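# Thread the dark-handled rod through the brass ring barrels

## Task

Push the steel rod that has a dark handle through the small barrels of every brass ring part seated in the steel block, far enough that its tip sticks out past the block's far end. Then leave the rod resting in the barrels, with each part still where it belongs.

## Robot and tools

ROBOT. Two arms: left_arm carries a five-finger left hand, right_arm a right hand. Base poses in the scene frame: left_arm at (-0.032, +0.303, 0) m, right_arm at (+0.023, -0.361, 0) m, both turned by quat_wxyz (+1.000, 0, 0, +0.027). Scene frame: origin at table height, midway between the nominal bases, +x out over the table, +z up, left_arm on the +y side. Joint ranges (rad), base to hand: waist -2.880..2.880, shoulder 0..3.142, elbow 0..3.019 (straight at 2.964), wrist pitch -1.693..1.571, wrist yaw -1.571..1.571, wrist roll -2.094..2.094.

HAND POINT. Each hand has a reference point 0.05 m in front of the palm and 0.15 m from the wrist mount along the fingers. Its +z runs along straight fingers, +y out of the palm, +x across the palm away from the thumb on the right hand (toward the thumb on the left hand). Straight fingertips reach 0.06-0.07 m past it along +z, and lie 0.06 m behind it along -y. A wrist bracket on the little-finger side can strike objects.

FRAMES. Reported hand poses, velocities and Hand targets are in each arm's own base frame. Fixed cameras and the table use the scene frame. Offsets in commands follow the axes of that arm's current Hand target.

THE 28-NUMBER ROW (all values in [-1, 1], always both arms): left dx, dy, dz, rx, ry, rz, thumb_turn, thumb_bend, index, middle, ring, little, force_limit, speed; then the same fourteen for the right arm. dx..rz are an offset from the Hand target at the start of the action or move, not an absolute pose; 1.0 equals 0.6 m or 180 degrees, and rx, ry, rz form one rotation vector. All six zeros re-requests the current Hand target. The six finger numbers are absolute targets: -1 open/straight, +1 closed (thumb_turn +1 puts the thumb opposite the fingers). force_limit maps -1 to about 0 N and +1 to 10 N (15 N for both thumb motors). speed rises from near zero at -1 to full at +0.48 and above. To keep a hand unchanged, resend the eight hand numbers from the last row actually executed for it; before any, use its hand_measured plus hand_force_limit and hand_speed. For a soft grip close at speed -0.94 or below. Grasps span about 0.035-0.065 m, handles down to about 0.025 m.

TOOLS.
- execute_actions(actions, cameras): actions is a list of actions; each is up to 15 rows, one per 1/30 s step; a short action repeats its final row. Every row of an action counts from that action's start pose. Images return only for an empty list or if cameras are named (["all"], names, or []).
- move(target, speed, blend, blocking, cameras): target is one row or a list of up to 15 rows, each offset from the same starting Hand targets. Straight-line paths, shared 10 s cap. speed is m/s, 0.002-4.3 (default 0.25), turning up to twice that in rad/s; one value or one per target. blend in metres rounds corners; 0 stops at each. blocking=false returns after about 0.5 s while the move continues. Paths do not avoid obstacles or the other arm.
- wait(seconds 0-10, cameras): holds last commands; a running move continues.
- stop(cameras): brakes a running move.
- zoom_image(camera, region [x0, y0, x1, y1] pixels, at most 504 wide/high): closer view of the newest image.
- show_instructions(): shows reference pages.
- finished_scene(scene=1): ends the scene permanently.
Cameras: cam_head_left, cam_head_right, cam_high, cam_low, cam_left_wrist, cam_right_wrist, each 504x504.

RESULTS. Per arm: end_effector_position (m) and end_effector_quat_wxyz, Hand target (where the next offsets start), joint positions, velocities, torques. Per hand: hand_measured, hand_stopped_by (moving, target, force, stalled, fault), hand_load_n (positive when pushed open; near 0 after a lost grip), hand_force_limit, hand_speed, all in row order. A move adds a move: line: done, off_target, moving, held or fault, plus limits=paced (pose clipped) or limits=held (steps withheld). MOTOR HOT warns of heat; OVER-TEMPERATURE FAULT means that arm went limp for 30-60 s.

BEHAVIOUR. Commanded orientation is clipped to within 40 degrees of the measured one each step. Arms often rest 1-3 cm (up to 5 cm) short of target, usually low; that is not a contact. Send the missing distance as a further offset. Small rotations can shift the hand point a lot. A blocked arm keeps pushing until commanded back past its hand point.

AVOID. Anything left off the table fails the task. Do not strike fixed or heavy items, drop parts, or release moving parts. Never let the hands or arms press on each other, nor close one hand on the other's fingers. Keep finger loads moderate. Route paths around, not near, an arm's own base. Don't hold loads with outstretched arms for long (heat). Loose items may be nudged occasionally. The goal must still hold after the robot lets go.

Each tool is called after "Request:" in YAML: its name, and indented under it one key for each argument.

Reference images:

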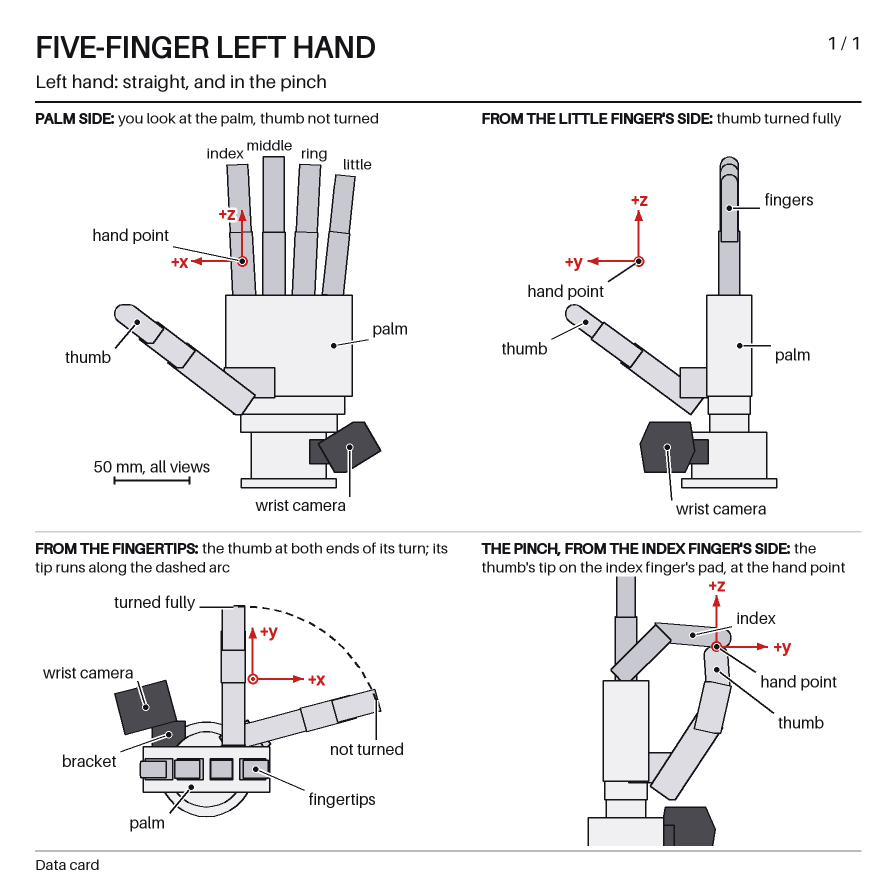

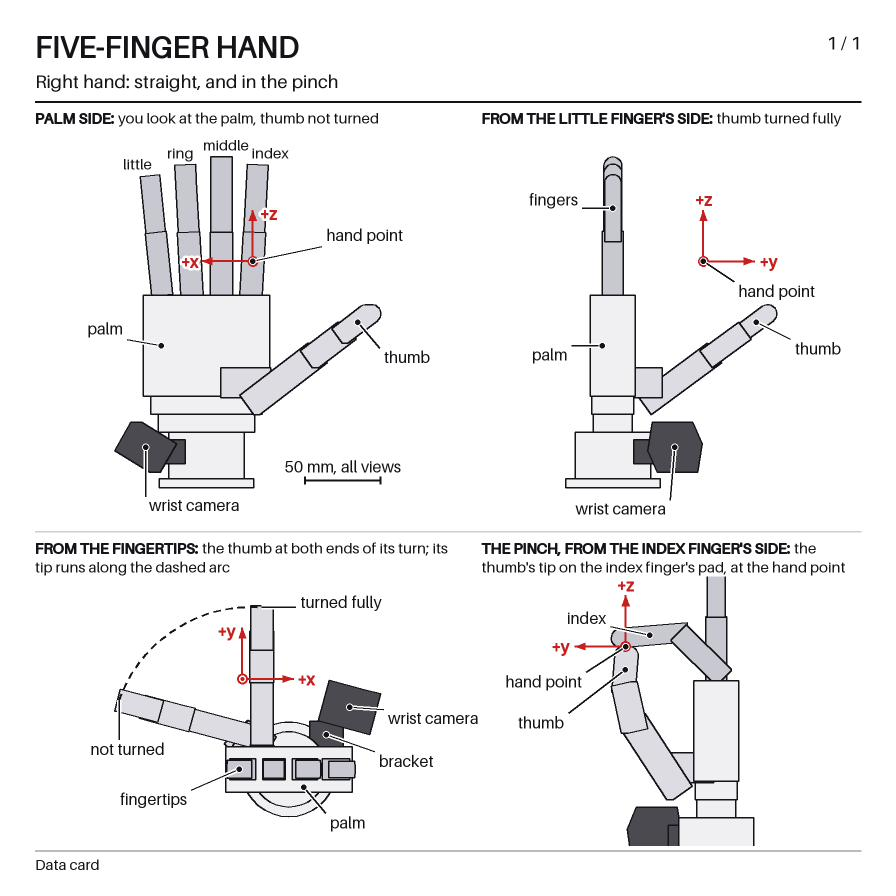

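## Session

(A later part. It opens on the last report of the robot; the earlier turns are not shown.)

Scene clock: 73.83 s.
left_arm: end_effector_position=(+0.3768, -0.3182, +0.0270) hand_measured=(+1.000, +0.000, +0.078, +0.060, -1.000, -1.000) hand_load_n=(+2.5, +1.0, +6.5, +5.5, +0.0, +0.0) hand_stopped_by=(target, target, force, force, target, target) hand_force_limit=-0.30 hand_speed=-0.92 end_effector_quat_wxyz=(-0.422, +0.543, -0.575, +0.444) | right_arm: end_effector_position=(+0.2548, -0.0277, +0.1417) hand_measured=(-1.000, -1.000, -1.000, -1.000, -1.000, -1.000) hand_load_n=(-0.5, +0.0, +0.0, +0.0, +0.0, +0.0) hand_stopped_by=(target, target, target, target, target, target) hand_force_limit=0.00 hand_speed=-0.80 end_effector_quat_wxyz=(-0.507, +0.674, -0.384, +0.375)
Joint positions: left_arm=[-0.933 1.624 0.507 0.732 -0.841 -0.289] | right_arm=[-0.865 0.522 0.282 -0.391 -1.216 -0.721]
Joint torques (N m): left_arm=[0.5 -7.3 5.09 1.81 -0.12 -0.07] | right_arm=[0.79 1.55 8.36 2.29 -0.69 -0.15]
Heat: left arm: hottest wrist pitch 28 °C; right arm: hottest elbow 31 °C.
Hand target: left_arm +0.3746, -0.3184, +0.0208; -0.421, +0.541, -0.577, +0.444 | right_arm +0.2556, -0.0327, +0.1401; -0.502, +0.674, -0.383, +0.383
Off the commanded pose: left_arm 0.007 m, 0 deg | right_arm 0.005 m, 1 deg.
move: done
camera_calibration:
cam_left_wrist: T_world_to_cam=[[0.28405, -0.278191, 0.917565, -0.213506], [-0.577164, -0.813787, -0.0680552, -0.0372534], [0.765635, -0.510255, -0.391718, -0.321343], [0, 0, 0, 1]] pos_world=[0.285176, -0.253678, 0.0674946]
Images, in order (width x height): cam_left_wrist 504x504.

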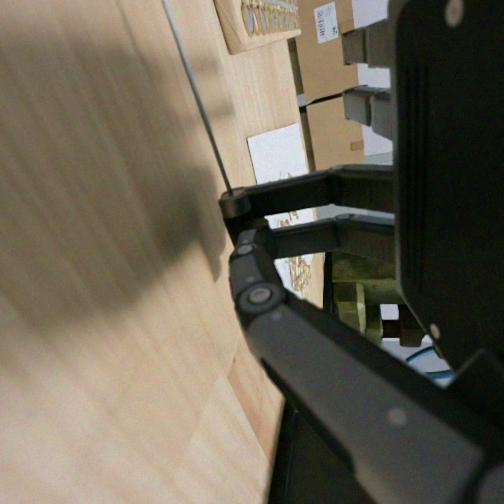

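Request:
move:
  target: [0, 0.0161, 0.0042, 0, 0, 0, 1, 0.0, 0.45, 0.5, -1, -1, -0.3, -0.92, 0, 0, 0, 0, 0, 0, -1, -1, -1, -1, -1, -1, 0.0, -0.8]
  speed: 0.04
  cameras: ["cam_left_wrist"]

Scene clock: 74.93 s.
left_arm: end_effector_position=(+0.3762, -0.3173, +0.0161) hand_measured=(+1.000, +0.000, +0.078, +0.060, -1.000, -1.000) hand_load_n=(+2.0, +1.0, +6.5, +5.5, +0.0, +0.0) hand_stopped_by=(target, target, force, force, target, target) hand_force_limit=-0.30 hand_speed=-0.92 end_effector_quat_wxyz=(-0.422, +0.543, -0.576, +0.443) | right_arm: end_effector_position=(+0.2548, -0.0277, +0.1417) hand_measured=(-1.000, -1.000, -1.000, -1.000, -1.000, -1.000) hand_load_n=(+0.0, +0.0, +0.0, +0.0, +0.0, +0.5) hand_stopped_by=(target, target, target, target, target, target) hand_force_limit=0.00 hand_speed=-0.80 end_effector_quat_wxyz=(-0.507, +0.674, -0.384, +0.375)
Joint positions: left_arm=[-0.933 1.661 0.502 0.772 -0.841 -0.289] | right_arm=[-0.865 0.522 0.282 -0.391 -1.216 -0.721]
Joint torques (N m): left_arm=[0.67 -7.47 4.96 1.95 -0.12 -0.07] | right_arm=[0.67 1.55 8.35 2.18 -0.69 -0.16]
Heat: left arm: hottest wrist pitch 28 °C; right arm: hottest elbow 31 °C.
Hand target: left_arm +0.3747, -0.3184, +0.0108; -0.421, +0.541, -0.577, +0.444 | right_arm +0.2556, -0.0327, +0.1401; -0.502, +0.674, -0.383, +0.383
Off the commanded pose: left_arm 0.006 m, 0 deg | right_arm 0.005 m, 1 deg.
move: done
camera_calibration:
cam_left_wrist: T_world_to_cam=[[0.285302, -0.279882, 0.916662, -0.20406], [-0.577247, -0.813668, -0.0687724, -0.0376637], [0.765107, -0.50952, -0.393702, -0.324267], [0, 0, 0, 1]] pos_world=[0.284576, -0.252979, 0.0567995]
Images, in order (width x height): cam_left_wrist 504x504.

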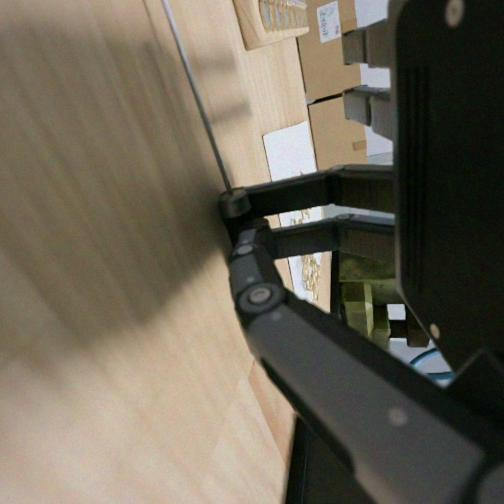

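Request:
move:
  target: [0, 0.0081, 0.0021, 0, 0, 0, 1, 0.0, 0.45, 0.5, -1, -1, -0.3, -0.92, 0, 0, 0, 0, 0, 0, -1, -1, -1, -1, -1, -1, 0.0, -0.8]
  speed: 0.03
  cameras: ["cam_left_wrist"]

Request:
zoom_image:
  camera: "cam_left_wrist"
  region: [130, 0, 330, 280]

Scene clock: 75.93 s.
left_arm: end_effector_position=(+0.3772, -0.3187, +0.0152) hand_measured=(+1.000, +0.000, +0.078, +0.060, -1.000, -1.000) hand_load_n=(+2.5, +1.0, +6.5, +5.0, +0.0, +0.0) hand_stopped_by=(target, target, force, force, target, target) hand_force_limit=-0.30 hand_speed=-0.92 end_effector_quat_wxyz=(-0.422, +0.543, -0.572, +0.447) | right_arm: end_effector_position=(+0.2548, -0.0277, +0.1417) hand_measured=(-1.000, -1.000, -1.000, -1.000, -1.000, -1.000) hand_load_n=(-0.5, +0.0, +0.0, +0.0, +0.0, +0.0) hand_stopped_by=(target, target, target, target, target, target) hand_force_limit=0.00 hand_speed=-0.80 end_effector_quat_wxyz=(-0.507, +0.674, -0.384, +0.375)
Joint positions: left_arm=[-0.933 1.674 0.502 0.795 -0.841 -0.289] | right_arm=[-0.865 0.522 0.282 -0.391 -1.216 -0.721]
Joint torques (N m): left_arm=[0.62 -6.95 4.82 1.78 -0.11 -0.07] | right_arm=[0.73 1.26 8.31 2.25 -0.69 -0.15]
Heat: left arm: hottest wrist pitch 28 °C; right arm: hottest elbow 31 °C.
Hand target: left_arm +0.3746, -0.3183, +0.0058; -0.421, +0.541, -0.578, +0.444 | right_arm +0.2556, -0.0327, +0.1401; -0.502, +0.674, -0.383, +0.383
Off the commanded pose: left_arm 0.010 m, 1 deg | right_arm 0.005 m, 1 deg.
move: done
camera_calibration:
cam_left_wrist: T_world_to_cam=[[0.279446, -0.272073, 0.920807, -0.199194], [-0.576875, -0.814202, -0.0655044, -0.0385809], [0.767545, -0.512886, -0.384477, -0.328277], [0, 0, 0, 1]] pos_world=[0.285375, -0.253976, 0.0546769]
Images, in order (width x height): cam_left_wrist 504x504.

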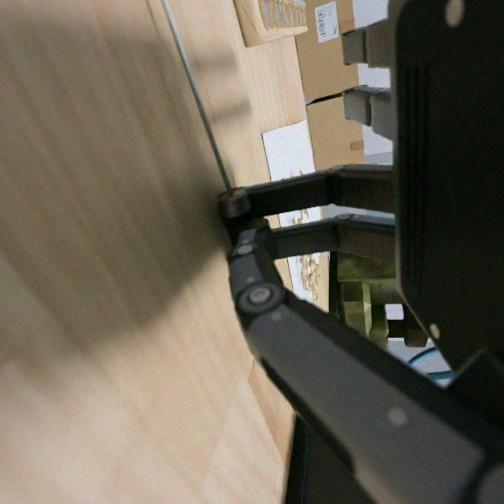

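Scaled by 1.800 from the camera's 504x504 image, which has a finer 720x720 frame.

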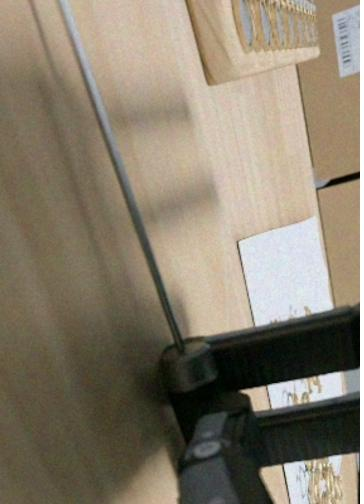

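Request:
move:
  target:
    - [0, -0.0156, -0.0041, 0, 0, 0, 1, 0.0, 0.45, 0.5, -1, -1, -0.3, -0.92, 0, 0, 0, 0, 0, 0, -1, -1, -1, -1, -1, -1, 0.0, -0.8]
    - [0, -0.0156, -0.0041, 0, 0, 0, 1, 0.0, -0.2, -0.2, -1, -1, -0.3, -0.85, 0, 0, 0, 0, 0, 0, -1, -1, -1, -1, -1, -1, 0.0, -0.8]
  speed: 0.03
  cameras: ["cam_left_wrist"]

Request:
zoom_image:
  camera: "cam_left_wrist"
  region: [130, 0, 330, 280]

Scene clock: 78.07 s.
left_arm: end_effector_position=(+0.3769, -0.3183, +0.0148) hand_measured=(+1.000, +0.000, -0.200, -0.200, -1.000, -1.000) hand_load_n=(+0.0, +0.0, +0.0, +0.0, -0.5, -0.5) hand_stopped_by=(target, target, target, target, target, target) hand_force_limit=-0.30 hand_speed=-0.85 end_effector_quat_wxyz=(-0.422, +0.543, -0.573, +0.446) | right_arm: end_effector_position=(+0.2548, -0.0277, +0.1417) hand_measured=(-1.000, -1.000, -1.000, -1.000, -1.000, -1.000) hand_load_n=(-0.5, +0.0, +0.0, +0.0, +0.0, +0.0) hand_stopped_by=(target, target, target, target, target, target) hand_force_limit=0.00 hand_speed=-0.80 end_effector_quat_wxyz=(-0.507, +0.674, -0.384, +0.375)
Joint positions: left_arm=[-0.933 1.673 0.502 0.791 -0.841 -0.289] | right_arm=[-0.865 0.522 0.282 -0.391 -1.216 -0.721]
Joint torques (N m): left_arm=[0.67 -9.47 4.94 0.73 -0.13 -0.06] | right_arm=[0.85 1.38 8.36 2.28 -0.69 -0.15]
Heat: left arm: hottest wrist pitch 28 °C; right arm: hottest elbow 31 °C.
Hand target: left_arm +0.3746, -0.3184, +0.0155; -0.421, +0.541, -0.577, +0.444 | right_arm +0.2556, -0.0327, +0.1401; -0.502, +0.674, -0.383, +0.383
Off the commanded pose: left_arm 0.002 m, 1 deg | right_arm 0.005 m, 1 deg.
move: done
camera_calibration:
cam_left_wrist: T_world_to_cam=[[0.281343, -0.274557, 0.919492, -0.200162], [-0.576982, -0.814043, -0.0665274, -0.038325], [0.766771, -0.511813, -0.387439, -0.327313], [0, 0, 0, 1]] pos_world=[0.285175, -0.253677, 0.0546842]
Images, in order (width x height): cam_left_wrist 504x504.

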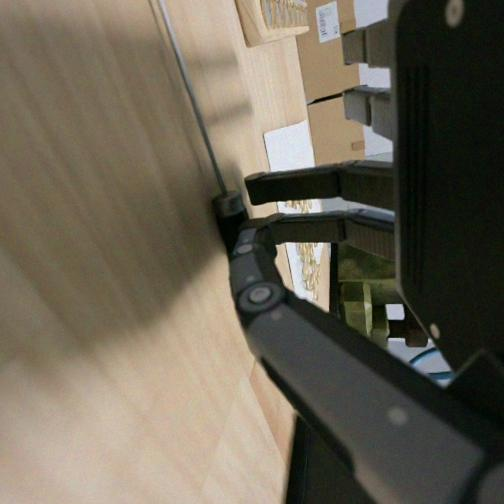

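Scaled by 1.800 from the camera's 504x504 image, which has a finer 720x720 frame.

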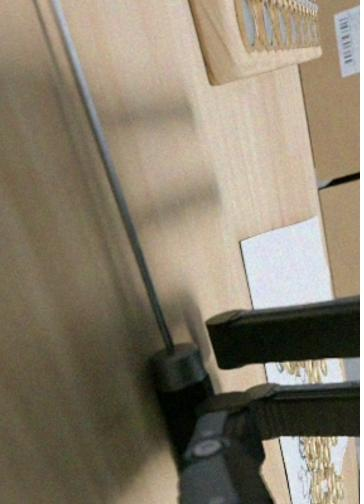

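Request:
move:
  target: [0, -0.1275, -0.0403, 0, 0, 0, 1, 0.0, -1, -1, -1, -1, 0.0, 0.0, 0, 0, 0, 0, 0, 0, -1, -1, -1, -1, -1, -1, 0.0, -0.8]
  speed: 0.08
  cameras: ["cam_left_wrist", "cam_head_left", "cam_head_right"]

Scene clock: 80.00 s.
left_arm: end_effector_position=(+0.3652, -0.3012, +0.0774) hand_measured=(+1.000, +0.000, -1.000, -1.000, -1.000, -1.000) hand_load_n=(+0.0, +0.0, +0.0, +0.0, +0.0, +0.0) hand_stopped_by=(target, target, target, target, target, target) hand_force_limit=0.00 hand_speed=0.00 end_effector_quat_wxyz=(-0.426, +0.542, -0.585, +0.428) | right_arm: end_effector_position=(+0.2548, -0.0277, +0.1417) hand_measured=(-1.000, -1.000, -1.000, -1.000, -1.000, -1.000) hand_load_n=(+0.0, +0.0, +0.0, -0.5, +0.0, +0.0) hand_stopped_by=(target, target, target, target, target, target) hand_force_limit=0.00 hand_speed=-0.80 end_effector_quat_wxyz=(-0.507, +0.674, -0.384, +0.375)
Joint positions: left_arm=[-0.933 1.391 0.506 0.462 -0.847 -0.289] | right_arm=[-0.865 0.522 0.282 -0.391 -1.216 -0.721]
Joint torques (N m): left_arm=[-0.26 -7.53 9.83 0.66 -0.33 -0.11] | right_arm=[0.91 1.38 8.36 2.24 -0.69 -0.15]
Heat: left arm: hottest wrist pitch 28 °C; right arm: hottest elbow 31 °C.
Hand target: left_arm +0.3704, -0.3186, +0.0956; -0.421, +0.541, -0.577, +0.444 | right_arm +0.2556, -0.0327, +0.1401; -0.502, +0.674, -0.383, +0.383
Off the commanded pose: left_arm 0.026 m, 2 deg | right_arm 0.005 m, 1 deg.
move: off_target (left_arm)
camera_calibration:
cam_left_wrist: T_world_to_cam=[[0.304647, -0.306156, 0.90192, -0.266496], [-0.574775, -0.81417, -0.082224, -0.0266511], [0.759489, -0.493352, -0.424005, -0.27428], [0, 0, 0, 1]] pos_world=[0.274182, -0.238604, 0.12187]
Images, in order (width x height): cam_head_left 504x504, cam_head_right 504x504, cam_left_wrist 504x504.

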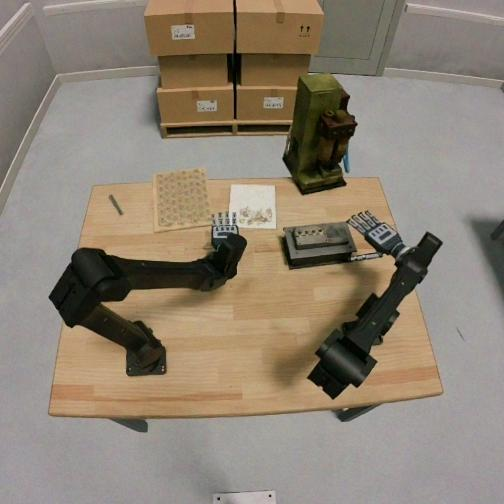

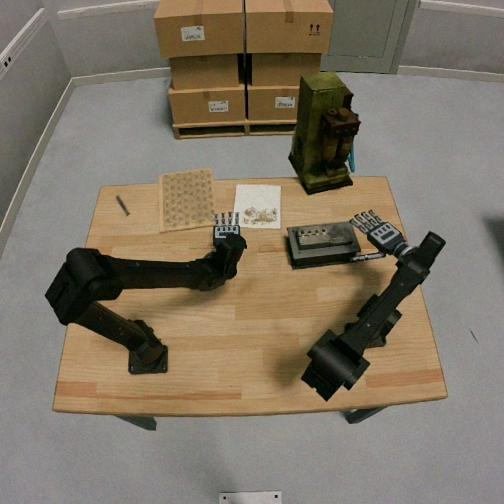

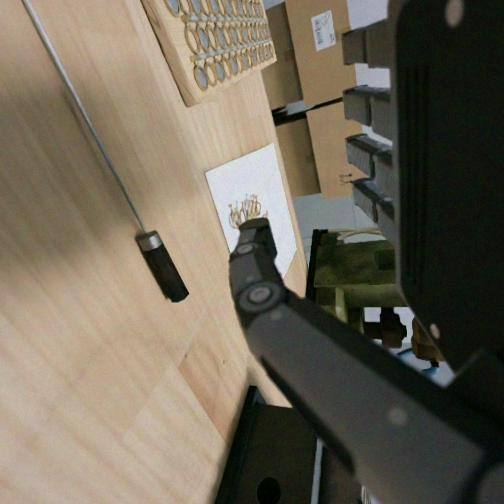

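Request:
move:
  target:
    - [-0.1136, -0.1618, -0.0672, 0, 0, 0, 1, 0.0, -1, -1, -1, -1, 0.0, 0.0, -0.0033, -0.1339, 0.0639, 0, 0, 0, -1, -1, -1, -1, -1, -1, 0.0, -0.8]
    - [-0.4452, -0.1506, -0.1031, 0, 0, 0, 1, 0.0, -1, -1, -1, -1, 0.0, 0.0, -0.2343, -0.1916, 0.2724, -0.0139, 0.07, 0.0379, -1, -1, -1, -1, -1, -1, 0.0, -0.8]
    - [-0.4452, -0.1506, -0.1031, 0, 0, 0, 1, 0.0, -1, -1, -1, -1, 0.0, 0.0, -0.5414, -0.1213, 0.3957, -0.0277, 0.1401, 0.0757, -1, -1, -1, -1, -1, -1, 0.0, -0.8]
  speed: 0.3
  blend: 0.05
  cameras: ["cam_right_wrist", "cam_head_left", "cam_head_right"]

Scene clock: 86.23 s.
left_arm: end_effector_position=(+0.3501, -0.0555, +0.1996) hand_measured=(+1.000, +0.000, -1.000, -1.000, -1.000, -1.000) hand_load_n=(+0.0, +0.0, +0.0, +0.0, +0.0, +0.0) hand_stopped_by=(target, target, target, target, target, target) hand_force_limit=0.00 hand_speed=0.00 end_effector_quat_wxyz=(-0.418, +0.539, -0.576, +0.450) | right_arm: end_effector_position=(+0.3397, +0.3525, +0.1119) hand_measured=(-1.000, -1.000, -1.000, -1.000, -1.000, -1.000) hand_load_n=(+0.0, +0.0, +0.0, +0.0, +0.0, +0.0) hand_stopped_by=(target, target, target, target, target, target) hand_force_limit=0.00 hand_speed=-0.80 end_effector_quat_wxyz=(-0.411, +0.553, -0.571, +0.446)
Joint positions: left_arm=[-0.067 0.533 0.382 -0.098 0.003 -0.003] | right_arm=[1.107 1.398 0.681 0.114 1.088 0.523]
Joint torques (N m): left_arm=[2.08 0.21 10.56 0.96 0.18 0.02] | right_arm=[2.2 -9.52 9.74 1.28 0.68 0.15]
Heat: left arm: hottest wrist pitch 28 °C; right arm: hottest elbow 31 °C.
Hand target: left_arm +0.3496, -0.0504, +0.2003; -0.421, +0.541, -0.577, +0.444 | right_arm +0.3445, +0.3658, +0.1198; -0.419, +0.546, -0.576, +0.442
Off the commanded pose: left_arm 0.005 m, 1 deg | right_arm 0.016 m, 1 deg.
move: off_target (right_arm)
camera_calibration:
cam_right_wrist: T_world_to_cam=[[-0.245241, -0.23872, -0.939611, 0.275707], [-0.543695, 0.836311, -0.0705697, -0.107074], [0.802654, 0.493555, -0.334888, -0.297023], [0, 0, 0, 1]] pos_world=[0.247805, 0.301961, 0.152031]
Images, in order (width x height): cam_head_left 504x504, cam_head_right 504x504, cam_right_wrist 504x504.

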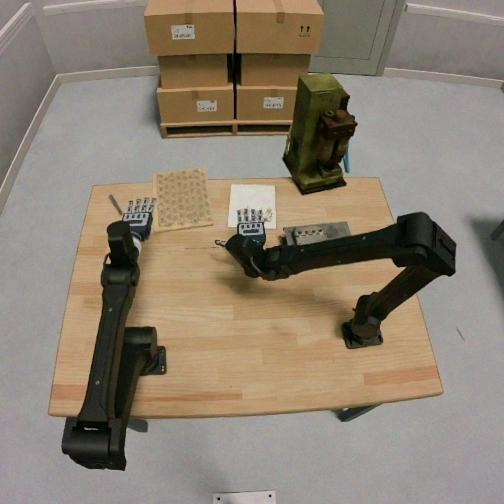

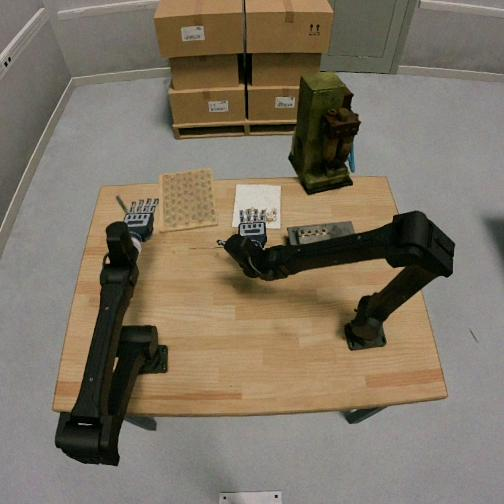

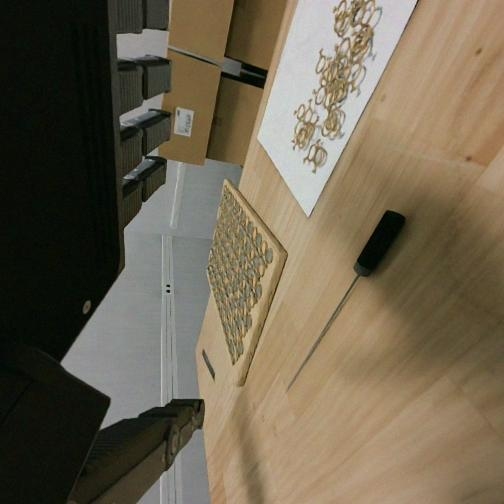

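Request:
zoom_image:
  camera: "cam_right_wrist"
  region: [280, 180, 440, 400]

Scaled by 2.291 from the camera's 504x504 image, which has a finer 720x720 frame.

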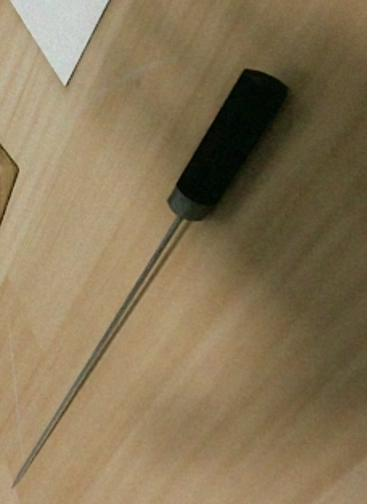

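Request:
move:
  target: [0, 0, 0, 0, 0, 0, 1, 0.0, -1, -1, -1, -1, 0.0, 0.0, -0.0394, 0.0978, 0.0715, 0, 0, 0, 1, 0.0, -0.3, -0.3, -1, -1, 0.0, 0.2]
  speed: 0.2
  cameras: ["cam_right_wrist"]

Request:
zoom_image:
  camera: "cam_right_wrist"
  region: [150, 130, 400, 380]

Scene clock: 88.67 s.
left_arm: end_effector_position=(+0.3501, -0.0555, +0.1996) hand_measured=(+1.000, +0.000, -1.000, -1.000, -1.000, -1.000) hand_load_n=(+0.0, +0.0, +0.0, +0.0, -0.5, +0.0) hand_stopped_by=(target, target, target, target, target, target) hand_force_limit=0.00 hand_speed=0.00 end_effector_quat_wxyz=(-0.418, +0.539, -0.576, +0.450) | right_arm: end_effector_position=(+0.3605, +0.3803, +0.0459) hand_measured=(+1.000, +0.000, -0.300, -0.300, -1.000, -1.000) hand_load_n=(+0.0, +0.0, +0.0, +0.0, +0.0, -0.5) hand_stopped_by=(target, target, target, target, target, target) hand_force_limit=0.00 hand_speed=0.20 end_effector_quat_wxyz=(-0.413, +0.553, -0.574, +0.441)
Joint positions: left_arm=[-0.067 0.533 0.382 -0.098 0.003 -0.003] | right_arm=[1.089 1.638 0.71 0.339 1.065 0.517]
Joint torques (N m): left_arm=[2.14 0.15 10.58 0.95 0.18 0.02] | right_arm=[1.14 -12.45 8.02 2.36 0.36 -0.21]
Heat: left arm: hottest elbow 28 °C; right arm: hottest elbow 31 °C.
Hand target: left_arm +0.3496, -0.0504, +0.2003; -0.421, +0.541, -0.577, +0.444 | right_arm +0.3720, +0.3879, +0.0519; -0.419, +0.546, -0.576, +0.442
Off the commanded pose: left_arm 0.005 m, 1 deg | right_arm 0.015 m, 1 deg.
move: off_target (right_arm)
camera_calibration:
cam_right_wrist: T_world_to_cam=[[-0.249767, -0.227441, -0.941216, 0.22277], [-0.545625, 0.836072, -0.0572428, -0.12355], [0.799944, 0.499253, -0.332921, -0.350739], [0, 0, 0, 1]] pos_world=[0.268801, 0.329071, 0.0858337]
Images, in order (width x height): cam_right_wrist 504x504.

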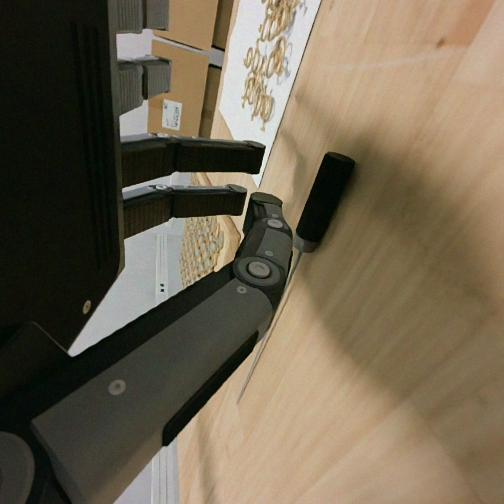

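Scaled by 2.016 from the camera's 504x504 image, which has a finer 720x720 frame.

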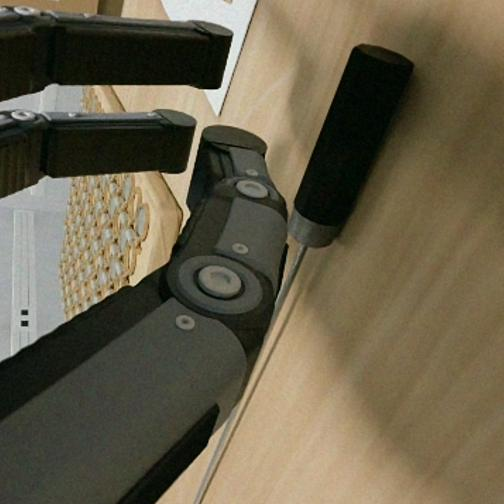

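Request:
move:
  target: [0, 0, 0, 0, 0, 0, 1, 0.0, -1, -1, -1, -1, 0.0, 0.0, 0.0008, 0.0251, 0.0224, 0, 0, 0, 1, 0.0, -0.3, -0.3, -1, -1, 0.0, 0.2]
  speed: 0.1
  cameras: ["cam_right_wrist"]

Request:
zoom_image:
  camera: "cam_right_wrist"
  region: [150, 130, 400, 380]

Scene clock: 90.43 s.
left_arm: end_effector_position=(+0.3501, -0.0555, +0.1996) hand_measured=(+1.000, +0.000, -1.000, -1.000, -1.000, -1.000) hand_load_n=(+0.0, +0.5, +0.0, +0.0, +0.0, -0.5) hand_stopped_by=(target, target, target, target, target, target) hand_force_limit=0.00 hand_speed=0.00 end_effector_quat_wxyz=(-0.418, +0.539, -0.576, +0.450) | right_arm: end_effector_position=(+0.3698, +0.3803, +0.0300) hand_measured=(+1.000, +0.000, -0.300, -0.300, -1.000, -1.000) hand_load_n=(+0.0, +0.5, +0.0, +0.0, +0.0, +0.0) hand_stopped_by=(target, target, target, target, target, target) hand_force_limit=0.00 hand_speed=0.20 end_effector_quat_wxyz=(-0.415, +0.551, -0.575, +0.440)
Joint positions: left_arm=[-0.067 0.533 0.382 -0.098 0.003 -0.003] | right_arm=[1.068 1.693 0.71 0.415 1.048 0.496]
Joint torques (N m): left_arm=[2.08 0.15 10.58 0.98 0.18 0.02] | right_arm=[0.85 -12.22 7.53 2.4 0.33 -0.22]
Heat: left arm: hottest elbow 28 °C; right arm: hottest elbow 31 °C.
Hand target: left_arm +0.3496, -0.0504, +0.2003; -0.421, +0.541, -0.577, +0.444 | right_arm +0.3811, +0.3869, +0.0339; -0.419, +0.546, -0.576, +0.442
Off the commanded pose: left_arm 0.005 m, 1 deg | right_arm 0.014 m, 1 deg.
move: off_target (right_arm)
camera_calibration:
cam_right_wrist: T_world_to_cam=[[-0.248735, -0.223877, -0.942343, 0.208447], [-0.545333, 0.836428, -0.0547719, -0.11969], [0.800464, 0.500267, -0.330137, -0.364194], [0, 0, 0, 1]] pos_world=[0.278101, 0.328973, 0.0696388]
Images, in order (width x height): cam_right_wrist 504x504.

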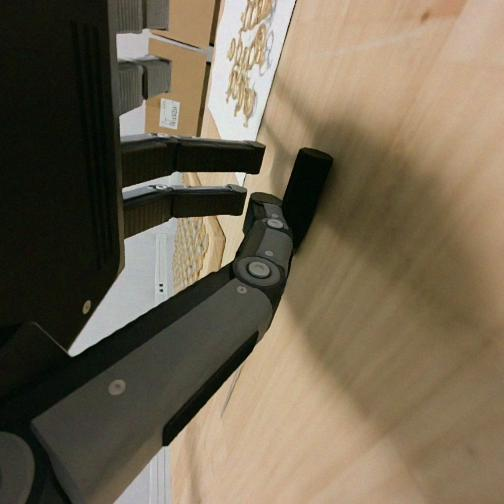

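Scaled by 2.016 from the camera's 504x504 image, which has a finer 720x720 frame.

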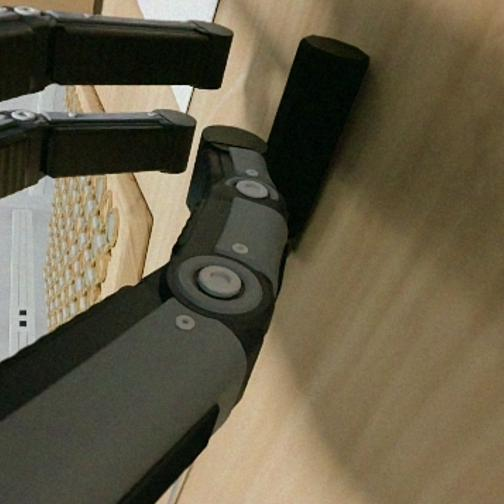

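Request:
move:
  target: [0, 0, 0, 0, 0, 0, 1, 0.0, -1, -1, -1, -1, 0.0, 0.0, 0.0017, 0.0185, 0.0051, 0, 0, 0, 1, 0.0, -0.3, -0.3, -1, -1, 0.0, 0.2]
  speed: 0.08
  cameras: ["cam_right_wrist"]

Request:
zoom_image:
  camera: "cam_right_wrist"
  region: [150, 130, 400, 380]

Scene clock: 91.73 s.
left_arm: end_effector_position=(+0.3501, -0.0555, +0.1996) hand_measured=(+1.000, +0.000, -1.000, -1.000, -1.000, -1.000) hand_load_n=(+0.0, +0.0, -0.5, +0.0, +0.0, +0.0) hand_stopped_by=(target, target, target, target, target, target) hand_force_limit=0.00 hand_speed=0.00 end_effector_quat_wxyz=(-0.418, +0.539, -0.576, +0.450) | right_arm: end_effector_position=(+0.3719, +0.3832, +0.0250) hand_measured=(+1.000, +0.000, -0.300, -0.300, -1.000, -1.000) hand_load_n=(-0.5, -1.0, +0.0, +0.0, +0.0, +0.0) hand_stopped_by=(target, target, target, target, target, target) hand_force_limit=0.00 hand_speed=0.20 end_effector_quat_wxyz=(-0.421, +0.547, -0.576, +0.438)
Joint positions: left_arm=[-0.067 0.533 0.382 -0.098 0.003 -0.003] | right_arm=[1.067 1.716 0.71 0.456 1.047 0.494]
Joint torques (N m): left_arm=[2.08 0.26 10.58 0.99 0.18 0.02] | right_arm=[0.97 -12.1 6.94 2.33 0.32 -0.19]
Heat: left arm: hottest elbow 28 °C; right arm: hottest elbow 31 °C.
Hand target: left_arm +0.3496, -0.0504, +0.2003; -0.421, +0.541, -0.577, +0.444 | right_arm +0.3812, +0.3858, +0.0225; -0.419, +0.546, -0.576, +0.442
Off the commanded pose: left_arm 0.005 m, 1 deg | right_arm 0.010 m, 0 deg.
move: done
camera_calibration:
cam_right_wrist: T_world_to_cam=[[-0.241304, -0.210776, -0.947283, 0.197297], [-0.544851, 0.837187, -0.0474877, -0.121832], [0.803063, 0.50467, -0.316858, -0.371923], [0, 0, 0, 1]] pos_world=[0.279906, 0.33128, 0.0632636]
Images, in order (width x height): cam_right_wrist 504x504.

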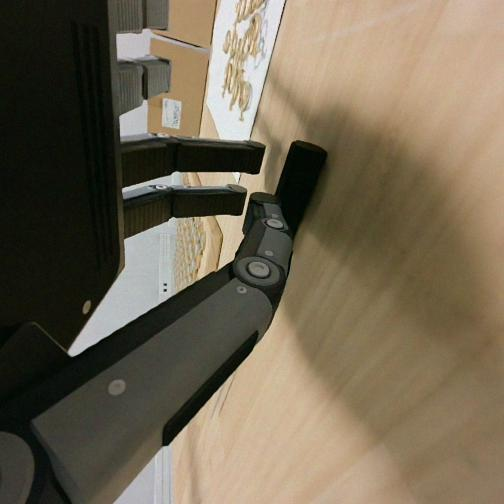

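Scaled by 2.016 from the camera's 504x504 image, which has a finer 720x720 frame.

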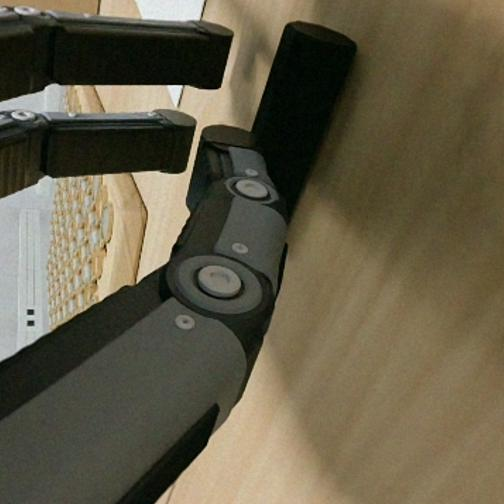

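Request:
move:
  target: [0, 0, 0, 0, 0, 0, 1, 0.0, -1, -1, -1, -1, 0.0, 0.0, 0.0083, 0.0127, 0.004, 0, 0, 0, 1, 0.0, -0.3, -0.3, -1, -1, 0.0, 0.2]
  speed: 0.08
  cameras: ["cam_right_wrist"]

Request:
zoom_image:
  camera: "cam_right_wrist"
  region: [150, 130, 400, 380]

Scene clock: 93.13 s.
left_arm: end_effector_position=(+0.3501, -0.0555, +0.1996) hand_measured=(+1.000, +0.000, -1.000, -1.000, -1.000, -1.000) hand_load_n=(+0.0, +0.0, +0.0, +0.0, +0.0, +0.0) hand_stopped_by=(target, target, target, target, target, target) hand_force_limit=0.00 hand_speed=0.00 end_effector_quat_wxyz=(-0.418, +0.539, -0.576, +0.450) | right_arm: end_effector_position=(+0.3759, +0.3848, +0.0250) hand_measured=(+1.000, +0.000, -0.300, -0.300, -1.000, -1.000) hand_load_n=(-0.5, -1.5, +0.0, +0.0, +0.5, +0.0) hand_stopped_by=(target, target, target, target, target, target) hand_force_limit=0.00 hand_speed=0.20 end_effector_quat_wxyz=(-0.428, +0.540, -0.578, +0.437)
Joint positions: left_arm=[-0.067 0.533 0.382 -0.098 0.003 -0.003] | right_arm=[1.062 1.728 0.71 0.493 1.045 0.489]
Joint torques (N m): left_arm=[2.08 0.26 10.58 0.96 0.18 0.02] | right_arm=[0.79 -11.93 5.59 2.24 0.15 -0.22]
Heat: left arm: hottest elbow 28 °C; right arm: hottest elbow 31 °C.
Hand target: left_arm +0.3496, -0.0504, +0.2003; -0.421, +0.541, -0.577, +0.444 | right_arm +0.3812, +0.3809, +0.0145; -0.419, +0.546, -0.576, +0.442
Off the commanded pose: left_arm 0.005 m, 1 deg | right_arm 0.012 m, 1 deg.
move: off_target (right_arm)
camera_calibration:
cam_right_wrist: T_world_to_cam=[[-0.231186, -0.193748, -0.953423, 0.188358], [-0.542492, 0.839156, -0.0389837, -0.122922], [0.807623, 0.508212, -0.299108, -0.379449], [0, 0, 0, 1]] pos_world=[0.283314, 0.332486, 0.0612968]
Images, in order (width x height): cam_right_wrist 504x504.

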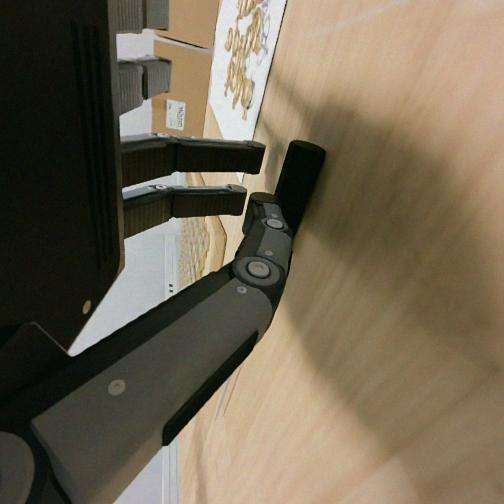

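Scaled by 2.016 from the camera's 504x504 image, which has a finer 720x720 frame.

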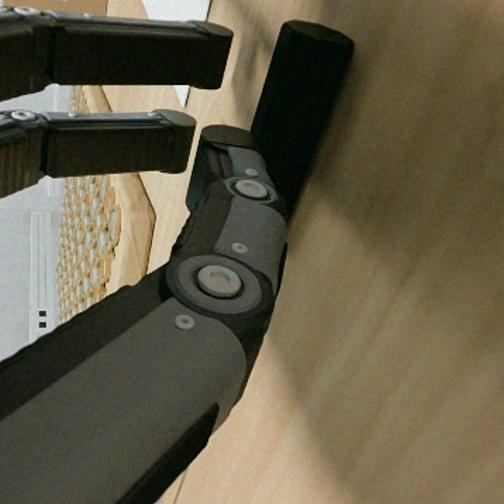

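Request:
move:
  target: [0, 0, 0, 0, 0, 0, 1, 0.0, -1, -1, -1, -1, 0.0, 0.0, -0.01, -0.0356, -0.0122, 0, 0, 0, 1, 0.0, -0.3, -0.3, -1, -1, 0.0, 0.2]
  speed: 0.08
  cameras: ["cam_right_wrist"]

Request:
zoom_image:
  camera: "cam_right_wrist"
  region: [150, 130, 400, 380]

Scene clock: 95.07 s.
left_arm: end_effector_position=(+0.3501, -0.0555, +0.1996) hand_measured=(+1.000, +0.000, -1.000, -1.000, -1.000, -1.000) hand_load_n=(+0.0, +0.0, +0.0, -0.5, +0.0, +0.0) hand_stopped_by=(target, target, target, target, target, target) hand_force_limit=0.00 hand_speed=0.00 end_effector_quat_wxyz=(-0.418, +0.539, -0.576, +0.450) | right_arm: end_effector_position=(+0.3725, +0.3787, +0.0251) hand_measured=(+1.000, +0.000, -0.300, -0.300, -1.000, -1.000) hand_load_n=(+0.0, +0.0, +0.0, +0.0, +0.0, +0.0) hand_stopped_by=(target, target, target, target, target, target) hand_force_limit=0.00 hand_speed=0.20 end_effector_quat_wxyz=(-0.412, +0.552, -0.574, +0.442)
Joint positions: left_arm=[-0.067 0.533 0.382 -0.098 0.003 -0.003] | right_arm=[1.062 1.707 0.71 0.431 1.045 0.488]
Joint torques (N m): left_arm=[2.08 0.21 10.58 0.98 0.19 0.02] | right_arm=[1.61 -14.8 7.46 1.32 0.56 -0.13]
Heat: left arm: hottest elbow 28 °C; right arm: hottest elbow 31 °C.
Hand target: left_arm +0.3496, -0.0504, +0.2003; -0.421, +0.541, -0.577, +0.444 | right_arm +0.3800, +0.3869, +0.0369; -0.419, +0.546, -0.576, +0.442
Off the commanded pose: left_arm 0.005 m, 1 deg | right_arm 0.016 m, 1 deg.
move: off_target (right_arm)
camera_calibration:
cam_right_wrist: T_world_to_cam=[[-0.250188, -0.228234, -0.940912, 0.20632], [-0.543568, 0.837319, -0.0585714, -0.118049], [0.801212, 0.496796, -0.333548, -0.36601], [0, 0, 0, 1]] pos_world=[0.280703, 0.327766, 0.0651327]
Images, in order (width x height): cam_right_wrist 504x504.

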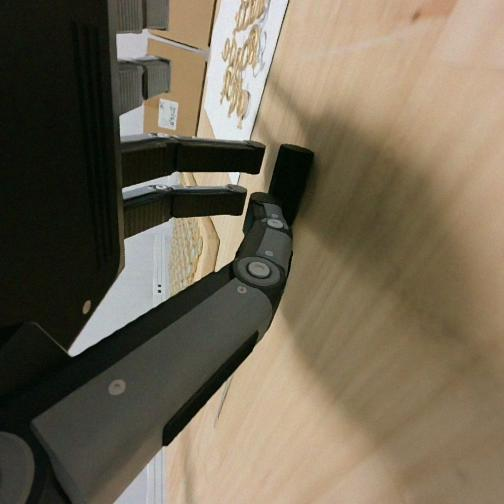

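Scaled by 2.016 from the camera's 504x504 image, which has a finer 720x720 frame.

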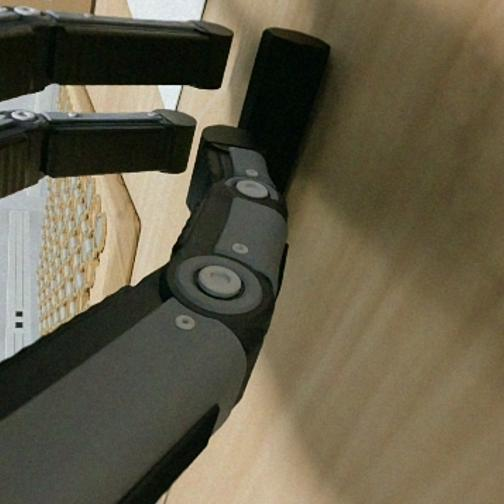

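Request:
move:
  target: [0,0,0,0,0,0,1,0.0,-1,-1,-1,-1,0.0,0.0,0.0074,-0.0063,-0.0151,0,0,0,1,0.0,-0.3,-0.3,-1,-1,0.0,0.2]
  speed: 0.1
  cameras: ["cam_right_wrist"]

Scene clock: 97.07 s.
left_arm: end_effector_position=(+0.3501, -0.0555, +0.1996) hand_measured=(+1.000, +0.000, -1.000, -1.000, -1.000, -1.000) hand_load_n=(+0.0, +0.0, +0.0, +0.0, +0.0, +0.0) hand_stopped_by=(target, target, target, target, target, target) hand_force_limit=0.00 hand_speed=0.00 end_effector_quat_wxyz=(-0.418, +0.539, -0.576, +0.450) | right_arm: end_effector_position=(+0.3727, +0.3765, +0.0371) hand_measured=(+1.000, +0.000, -0.300, -0.300, -1.000, -1.000) hand_load_n=(+0.0, +0.0, +0.0, +0.0, +0.0, +0.0) hand_stopped_by=(target, target, target, target, target, target) hand_force_limit=0.00 hand_speed=0.20 end_effector_quat_wxyz=(-0.414, +0.548, -0.575, +0.444)
Joint positions: left_arm=[-0.067 0.533 0.382 -0.098 0.003 -0.003] | right_arm=[1.062 1.675 0.71 0.405 1.054 0.488]
Joint torques (N m): left_arm=[2.08 0.15 10.56 0.96 0.19 0.01] | right_arm=[2.55 -14.45 6.42 1.36 0.63 0.03]
Heat: left arm: hottest elbow 28 °C; right arm: hottest elbow 31 °C.
Hand target: left_arm +0.3496, -0.0504, +0.2003; -0.421, +0.541, -0.577, +0.444 | right_arm +0.3720, +0.3829, +0.0429; -0.419, +0.546, -0.576, +0.442
Off the commanded pose: left_arm 0.005 m, 1 deg | right_arm 0.009 m, 1 deg.
move: done
camera_calibration:
cam_right_wrist: T_world_to_cam=[[-0.245545, -0.223793, -0.943199, 0.21383], [-0.537222, 0.841321, -0.0597644, -0.11925], [0.806908, 0.492032, -0.326809, -0.361715], [0, 0, 0, 1]] pos_world=[0.280313, 0.326157, 0.0763458]
Images, in order (width x height): cam_right_wrist 504x504.

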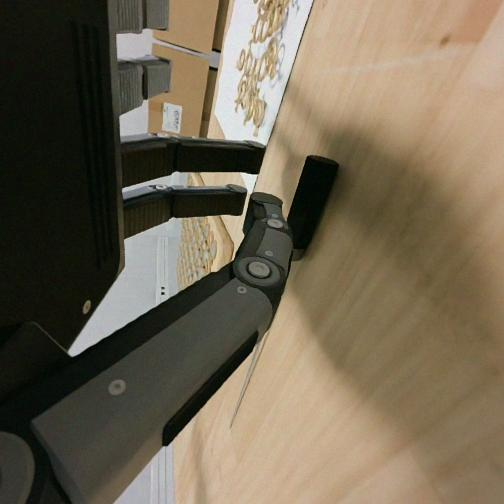

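Request:
zoom_image:
  camera: "cam_right_wrist"
  region: [180, 110, 380, 310]

Scaled by 2.520 from the camera's 504x504 image, which has a finer 720x720 frame.

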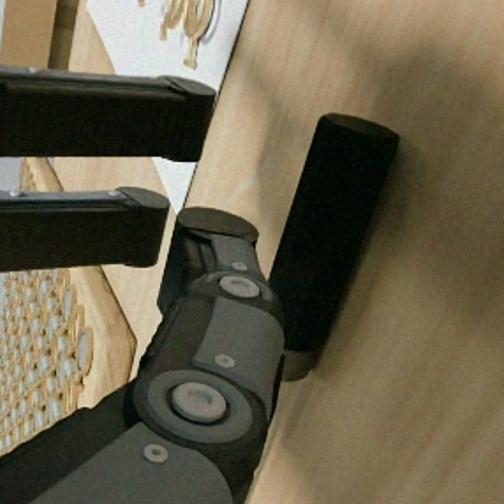

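Request:
move:
  target: [0,0,0,0,0,0,1,0.0,-1,-1,-1,-1,0.0,0.0,0.0,0.0315,0.011,0,0,0,1,0.0,-0.3,-0.3,-1,-1,0.0,0.2]
  speed: 0.06
  cameras: ["cam_right_wrist"]

Scene clock: 99.60 s.
left_arm: end_effector_position=(+0.3501, -0.0555, +0.1996) hand_measured=(+1.000, +0.000, -1.000, -1.000, -1.000, -1.000) hand_load_n=(+0.5, +0.0, +0.0, +0.0, +0.0, +0.0) hand_stopped_by=(target, target, target, target, target, target) hand_force_limit=0.00 hand_speed=0.00 end_effector_quat_wxyz=(-0.418, +0.539, -0.576, +0.450) | right_arm: end_effector_position=(+0.3740, +0.3789, +0.0268) hand_measured=(+1.000, +0.000, -0.300, -0.300, -1.000, -1.000) hand_load_n=(+0.0, +0.0, +0.0, +0.0, +0.0, +0.0) hand_stopped_by=(target, target, target, target, target, target) hand_force_limit=0.00 hand_speed=0.20 end_effector_quat_wxyz=(-0.416, +0.546, -0.576, +0.444)
Joint positions: left_arm=[-0.067 0.533 0.382 -0.098 0.003 -0.003] | right_arm=[1.062 1.71 0.71 0.445 1.054 0.488]
Joint torques (N m): left_arm=[2.02 0.15 10.56 0.98 0.18 0.02] | right_arm=[2.43 -12.75 5.68 2.44 0.52 -0.01]
Heat: left arm: hottest elbow 28 °C; right arm: hottest elbow 31 °C.
Hand target: left_arm +0.3496, -0.0504, +0.2003; -0.421, +0.541, -0.577, +0.444 | right_arm +0.3735, +0.3828, +0.0230; -0.419, +0.546, -0.576, +0.442
Off the commanded pose: left_arm 0.005 m, 1 deg | right_arm 0.006 m, 0 deg.
move: done
camera_calibration:
cam_right_wrist: T_world_to_cam=[[-0.242723, -0.218717, -0.945118, 0.201989], [-0.537048, 0.841634, -0.0568453, -0.121367], [0.807877, 0.493776, -0.321746, -0.368456], [0, 0, 0, 1]] pos_world=[0.281514, 0.32826, 0.0654552]
Images, in order (width x height): cam_right_wrist 504x504.

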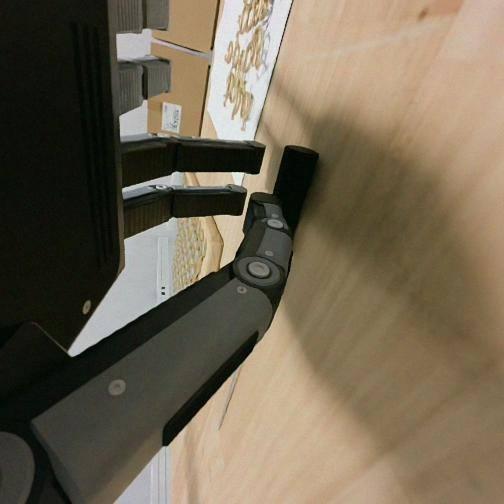

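Request:
move:
  target: [0,0,0,0,0,0,1,0.0,-1,-1,-1,-1,0.0,0.0,0.0031,0.0104,0.0064,0,0,0,1,0.0,-0.3,-0.3,-1,-1,0.0,0.2]
  speed: 0.06
  cameras: ["cam_right_wrist"]

Scene clock: 102.07 s.
left_arm: end_effector_position=(+0.3501, -0.0555, +0.1996) hand_measured=(+1.000, +0.000, -1.000, -1.000, -1.000, -1.000) hand_load_n=(+0.0, +0.0, -0.5, +0.0, -0.5, -0.5) hand_stopped_by=(target, target, target, target, target, target) hand_force_limit=0.00 hand_speed=0.00 end_effector_quat_wxyz=(-0.418, +0.539, -0.576, +0.450) | right_arm: end_effector_position=(+0.3752, +0.3815, +0.0234) hand_measured=(+1.000, +0.000, -0.300, -0.300, -1.000, -1.000) hand_load_n=(+0.0, +0.0, +0.0, +0.0, +0.0, +0.0) hand_stopped_by=(target, target, target, target, target, target) hand_force_limit=0.00 hand_speed=0.20 end_effector_quat_wxyz=(-0.421, +0.543, -0.577, +0.441)
Joint positions: left_arm=[-0.067 0.533 0.382 -0.098 0.003 -0.003] | right_arm=[1.062 1.726 0.71 0.476 1.052 0.488]
Joint torques (N m): left_arm=[2.02 0.21 10.56 0.95 0.18 0.02] | right_arm=[1.9 -12.81 5.2 2.47 0.33 -0.09]
Heat: left arm: hottest elbow 28 °C; right arm: hottest shoulder 30 °C.
Hand target: left_arm +0.3496, -0.0504, +0.2003; -0.421, +0.541, -0.577, +0.444 | right_arm +0.3755, +0.3809, +0.0160; -0.419, +0.546, -0.576, +0.442
Off the commanded pose: left_arm 0.005 m, 1 deg | right_arm 0.007 m, 0 deg.
move: done
camera_calibration:
cam_right_wrist: T_world_to_cam=[[-0.237031, -0.207633, -0.949055, 0.193408], [-0.538075, 0.84143, -0.0496998, -0.122853], [0.808883, 0.498882, -0.311167, -0.374314], [0, 0, 0, 1]] pos_world=[0.282516, 0.330269, 0.0609748]
Images, in order (width x height): cam_right_wrist 504x504.

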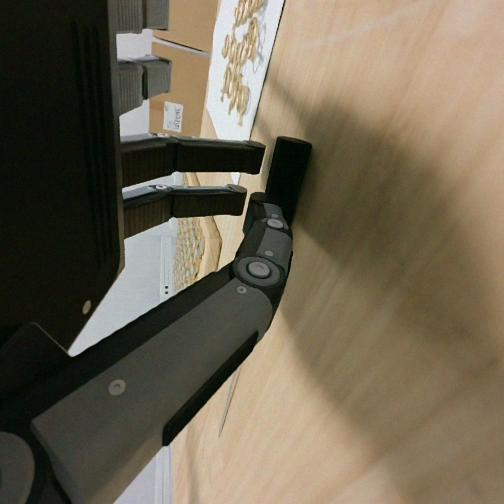

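Request:
move:
  target: [0,0,0,0,0,0,1,0.0,-1,-1,-1,-1,0.0,0.0,0.0112,-0.0023,0.0087,0,0,0,1,0.0,-0.3,-0.3,-1,-1,0.0,0.2]
  speed: 0.06
  cameras: ["cam_right_wrist"]

Scene clock: 103.83 s.
left_arm: end_effector_position=(+0.3501, -0.0555, +0.1996) hand_measured=(+1.000, +0.000, -1.000, -1.000, -1.000, -1.000) hand_load_n=(+0.0, +0.0, +0.0, +0.0, +0.0, +0.0) hand_stopped_by=(target, target, target, target, target, target) hand_force_limit=0.00 hand_speed=0.00 end_effector_quat_wxyz=(-0.418, +0.539, -0.576, +0.450) | right_arm: end_effector_position=(+0.3763, +0.3803, +0.0225) hand_measured=(+1.000, +0.000, -0.300, -0.300, -1.000, -1.000) hand_load_n=(+0.0, +0.0, +0.0, +0.0, +0.0, +0.0) hand_stopped_by=(target, target, target, target, target, target) hand_force_limit=0.00 hand_speed=0.20 end_effector_quat_wxyz=(-0.426, +0.543, -0.577, +0.436)
Joint positions: left_arm=[-0.067 0.533 0.382 -0.098 0.003 -0.003] | right_arm=[1.054 1.726 0.7 0.499 1.036 0.482]
Joint torques (N m): left_arm=[1.96 0.21 10.58 0.98 0.18 0.01] | right_arm=[1.03 -12.92 4.89 2.36 0.32 -0.23]
Heat: left arm: hottest elbow 28 °C; right arm: hottest shoulder 30 °C.
Hand target: left_arm +0.3496, -0.0504, +0.2003; -0.421, +0.541, -0.577, +0.444 | right_arm +0.3805, +0.3739, +0.0160; -0.419, +0.546, -0.576, +0.442
Off the commanded pose: left_arm 0.005 m, 1 deg | right_arm 0.010 m, 1 deg.
move: done
camera_calibration:
cam_right_wrist: T_world_to_cam=[[-0.235807, -0.199633, -0.951074, 0.189116], [-0.544918, 0.837501, -0.0406876, -0.117504], [0.804648, 0.508663, -0.306272, -0.377113], [0, 0, 0, 1]] pos_world=[0.284008, 0.327987, 0.0595832]
Images, in order (width x height): cam_right_wrist 504x504.

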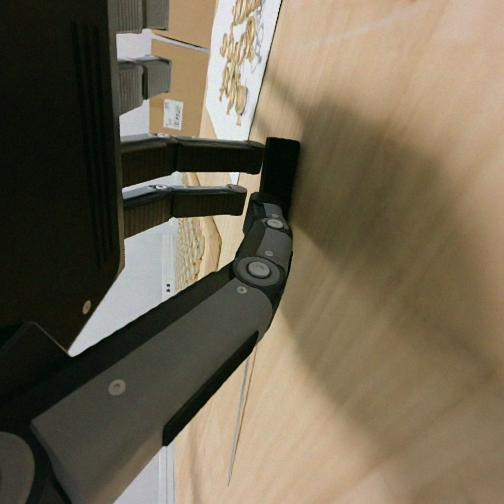

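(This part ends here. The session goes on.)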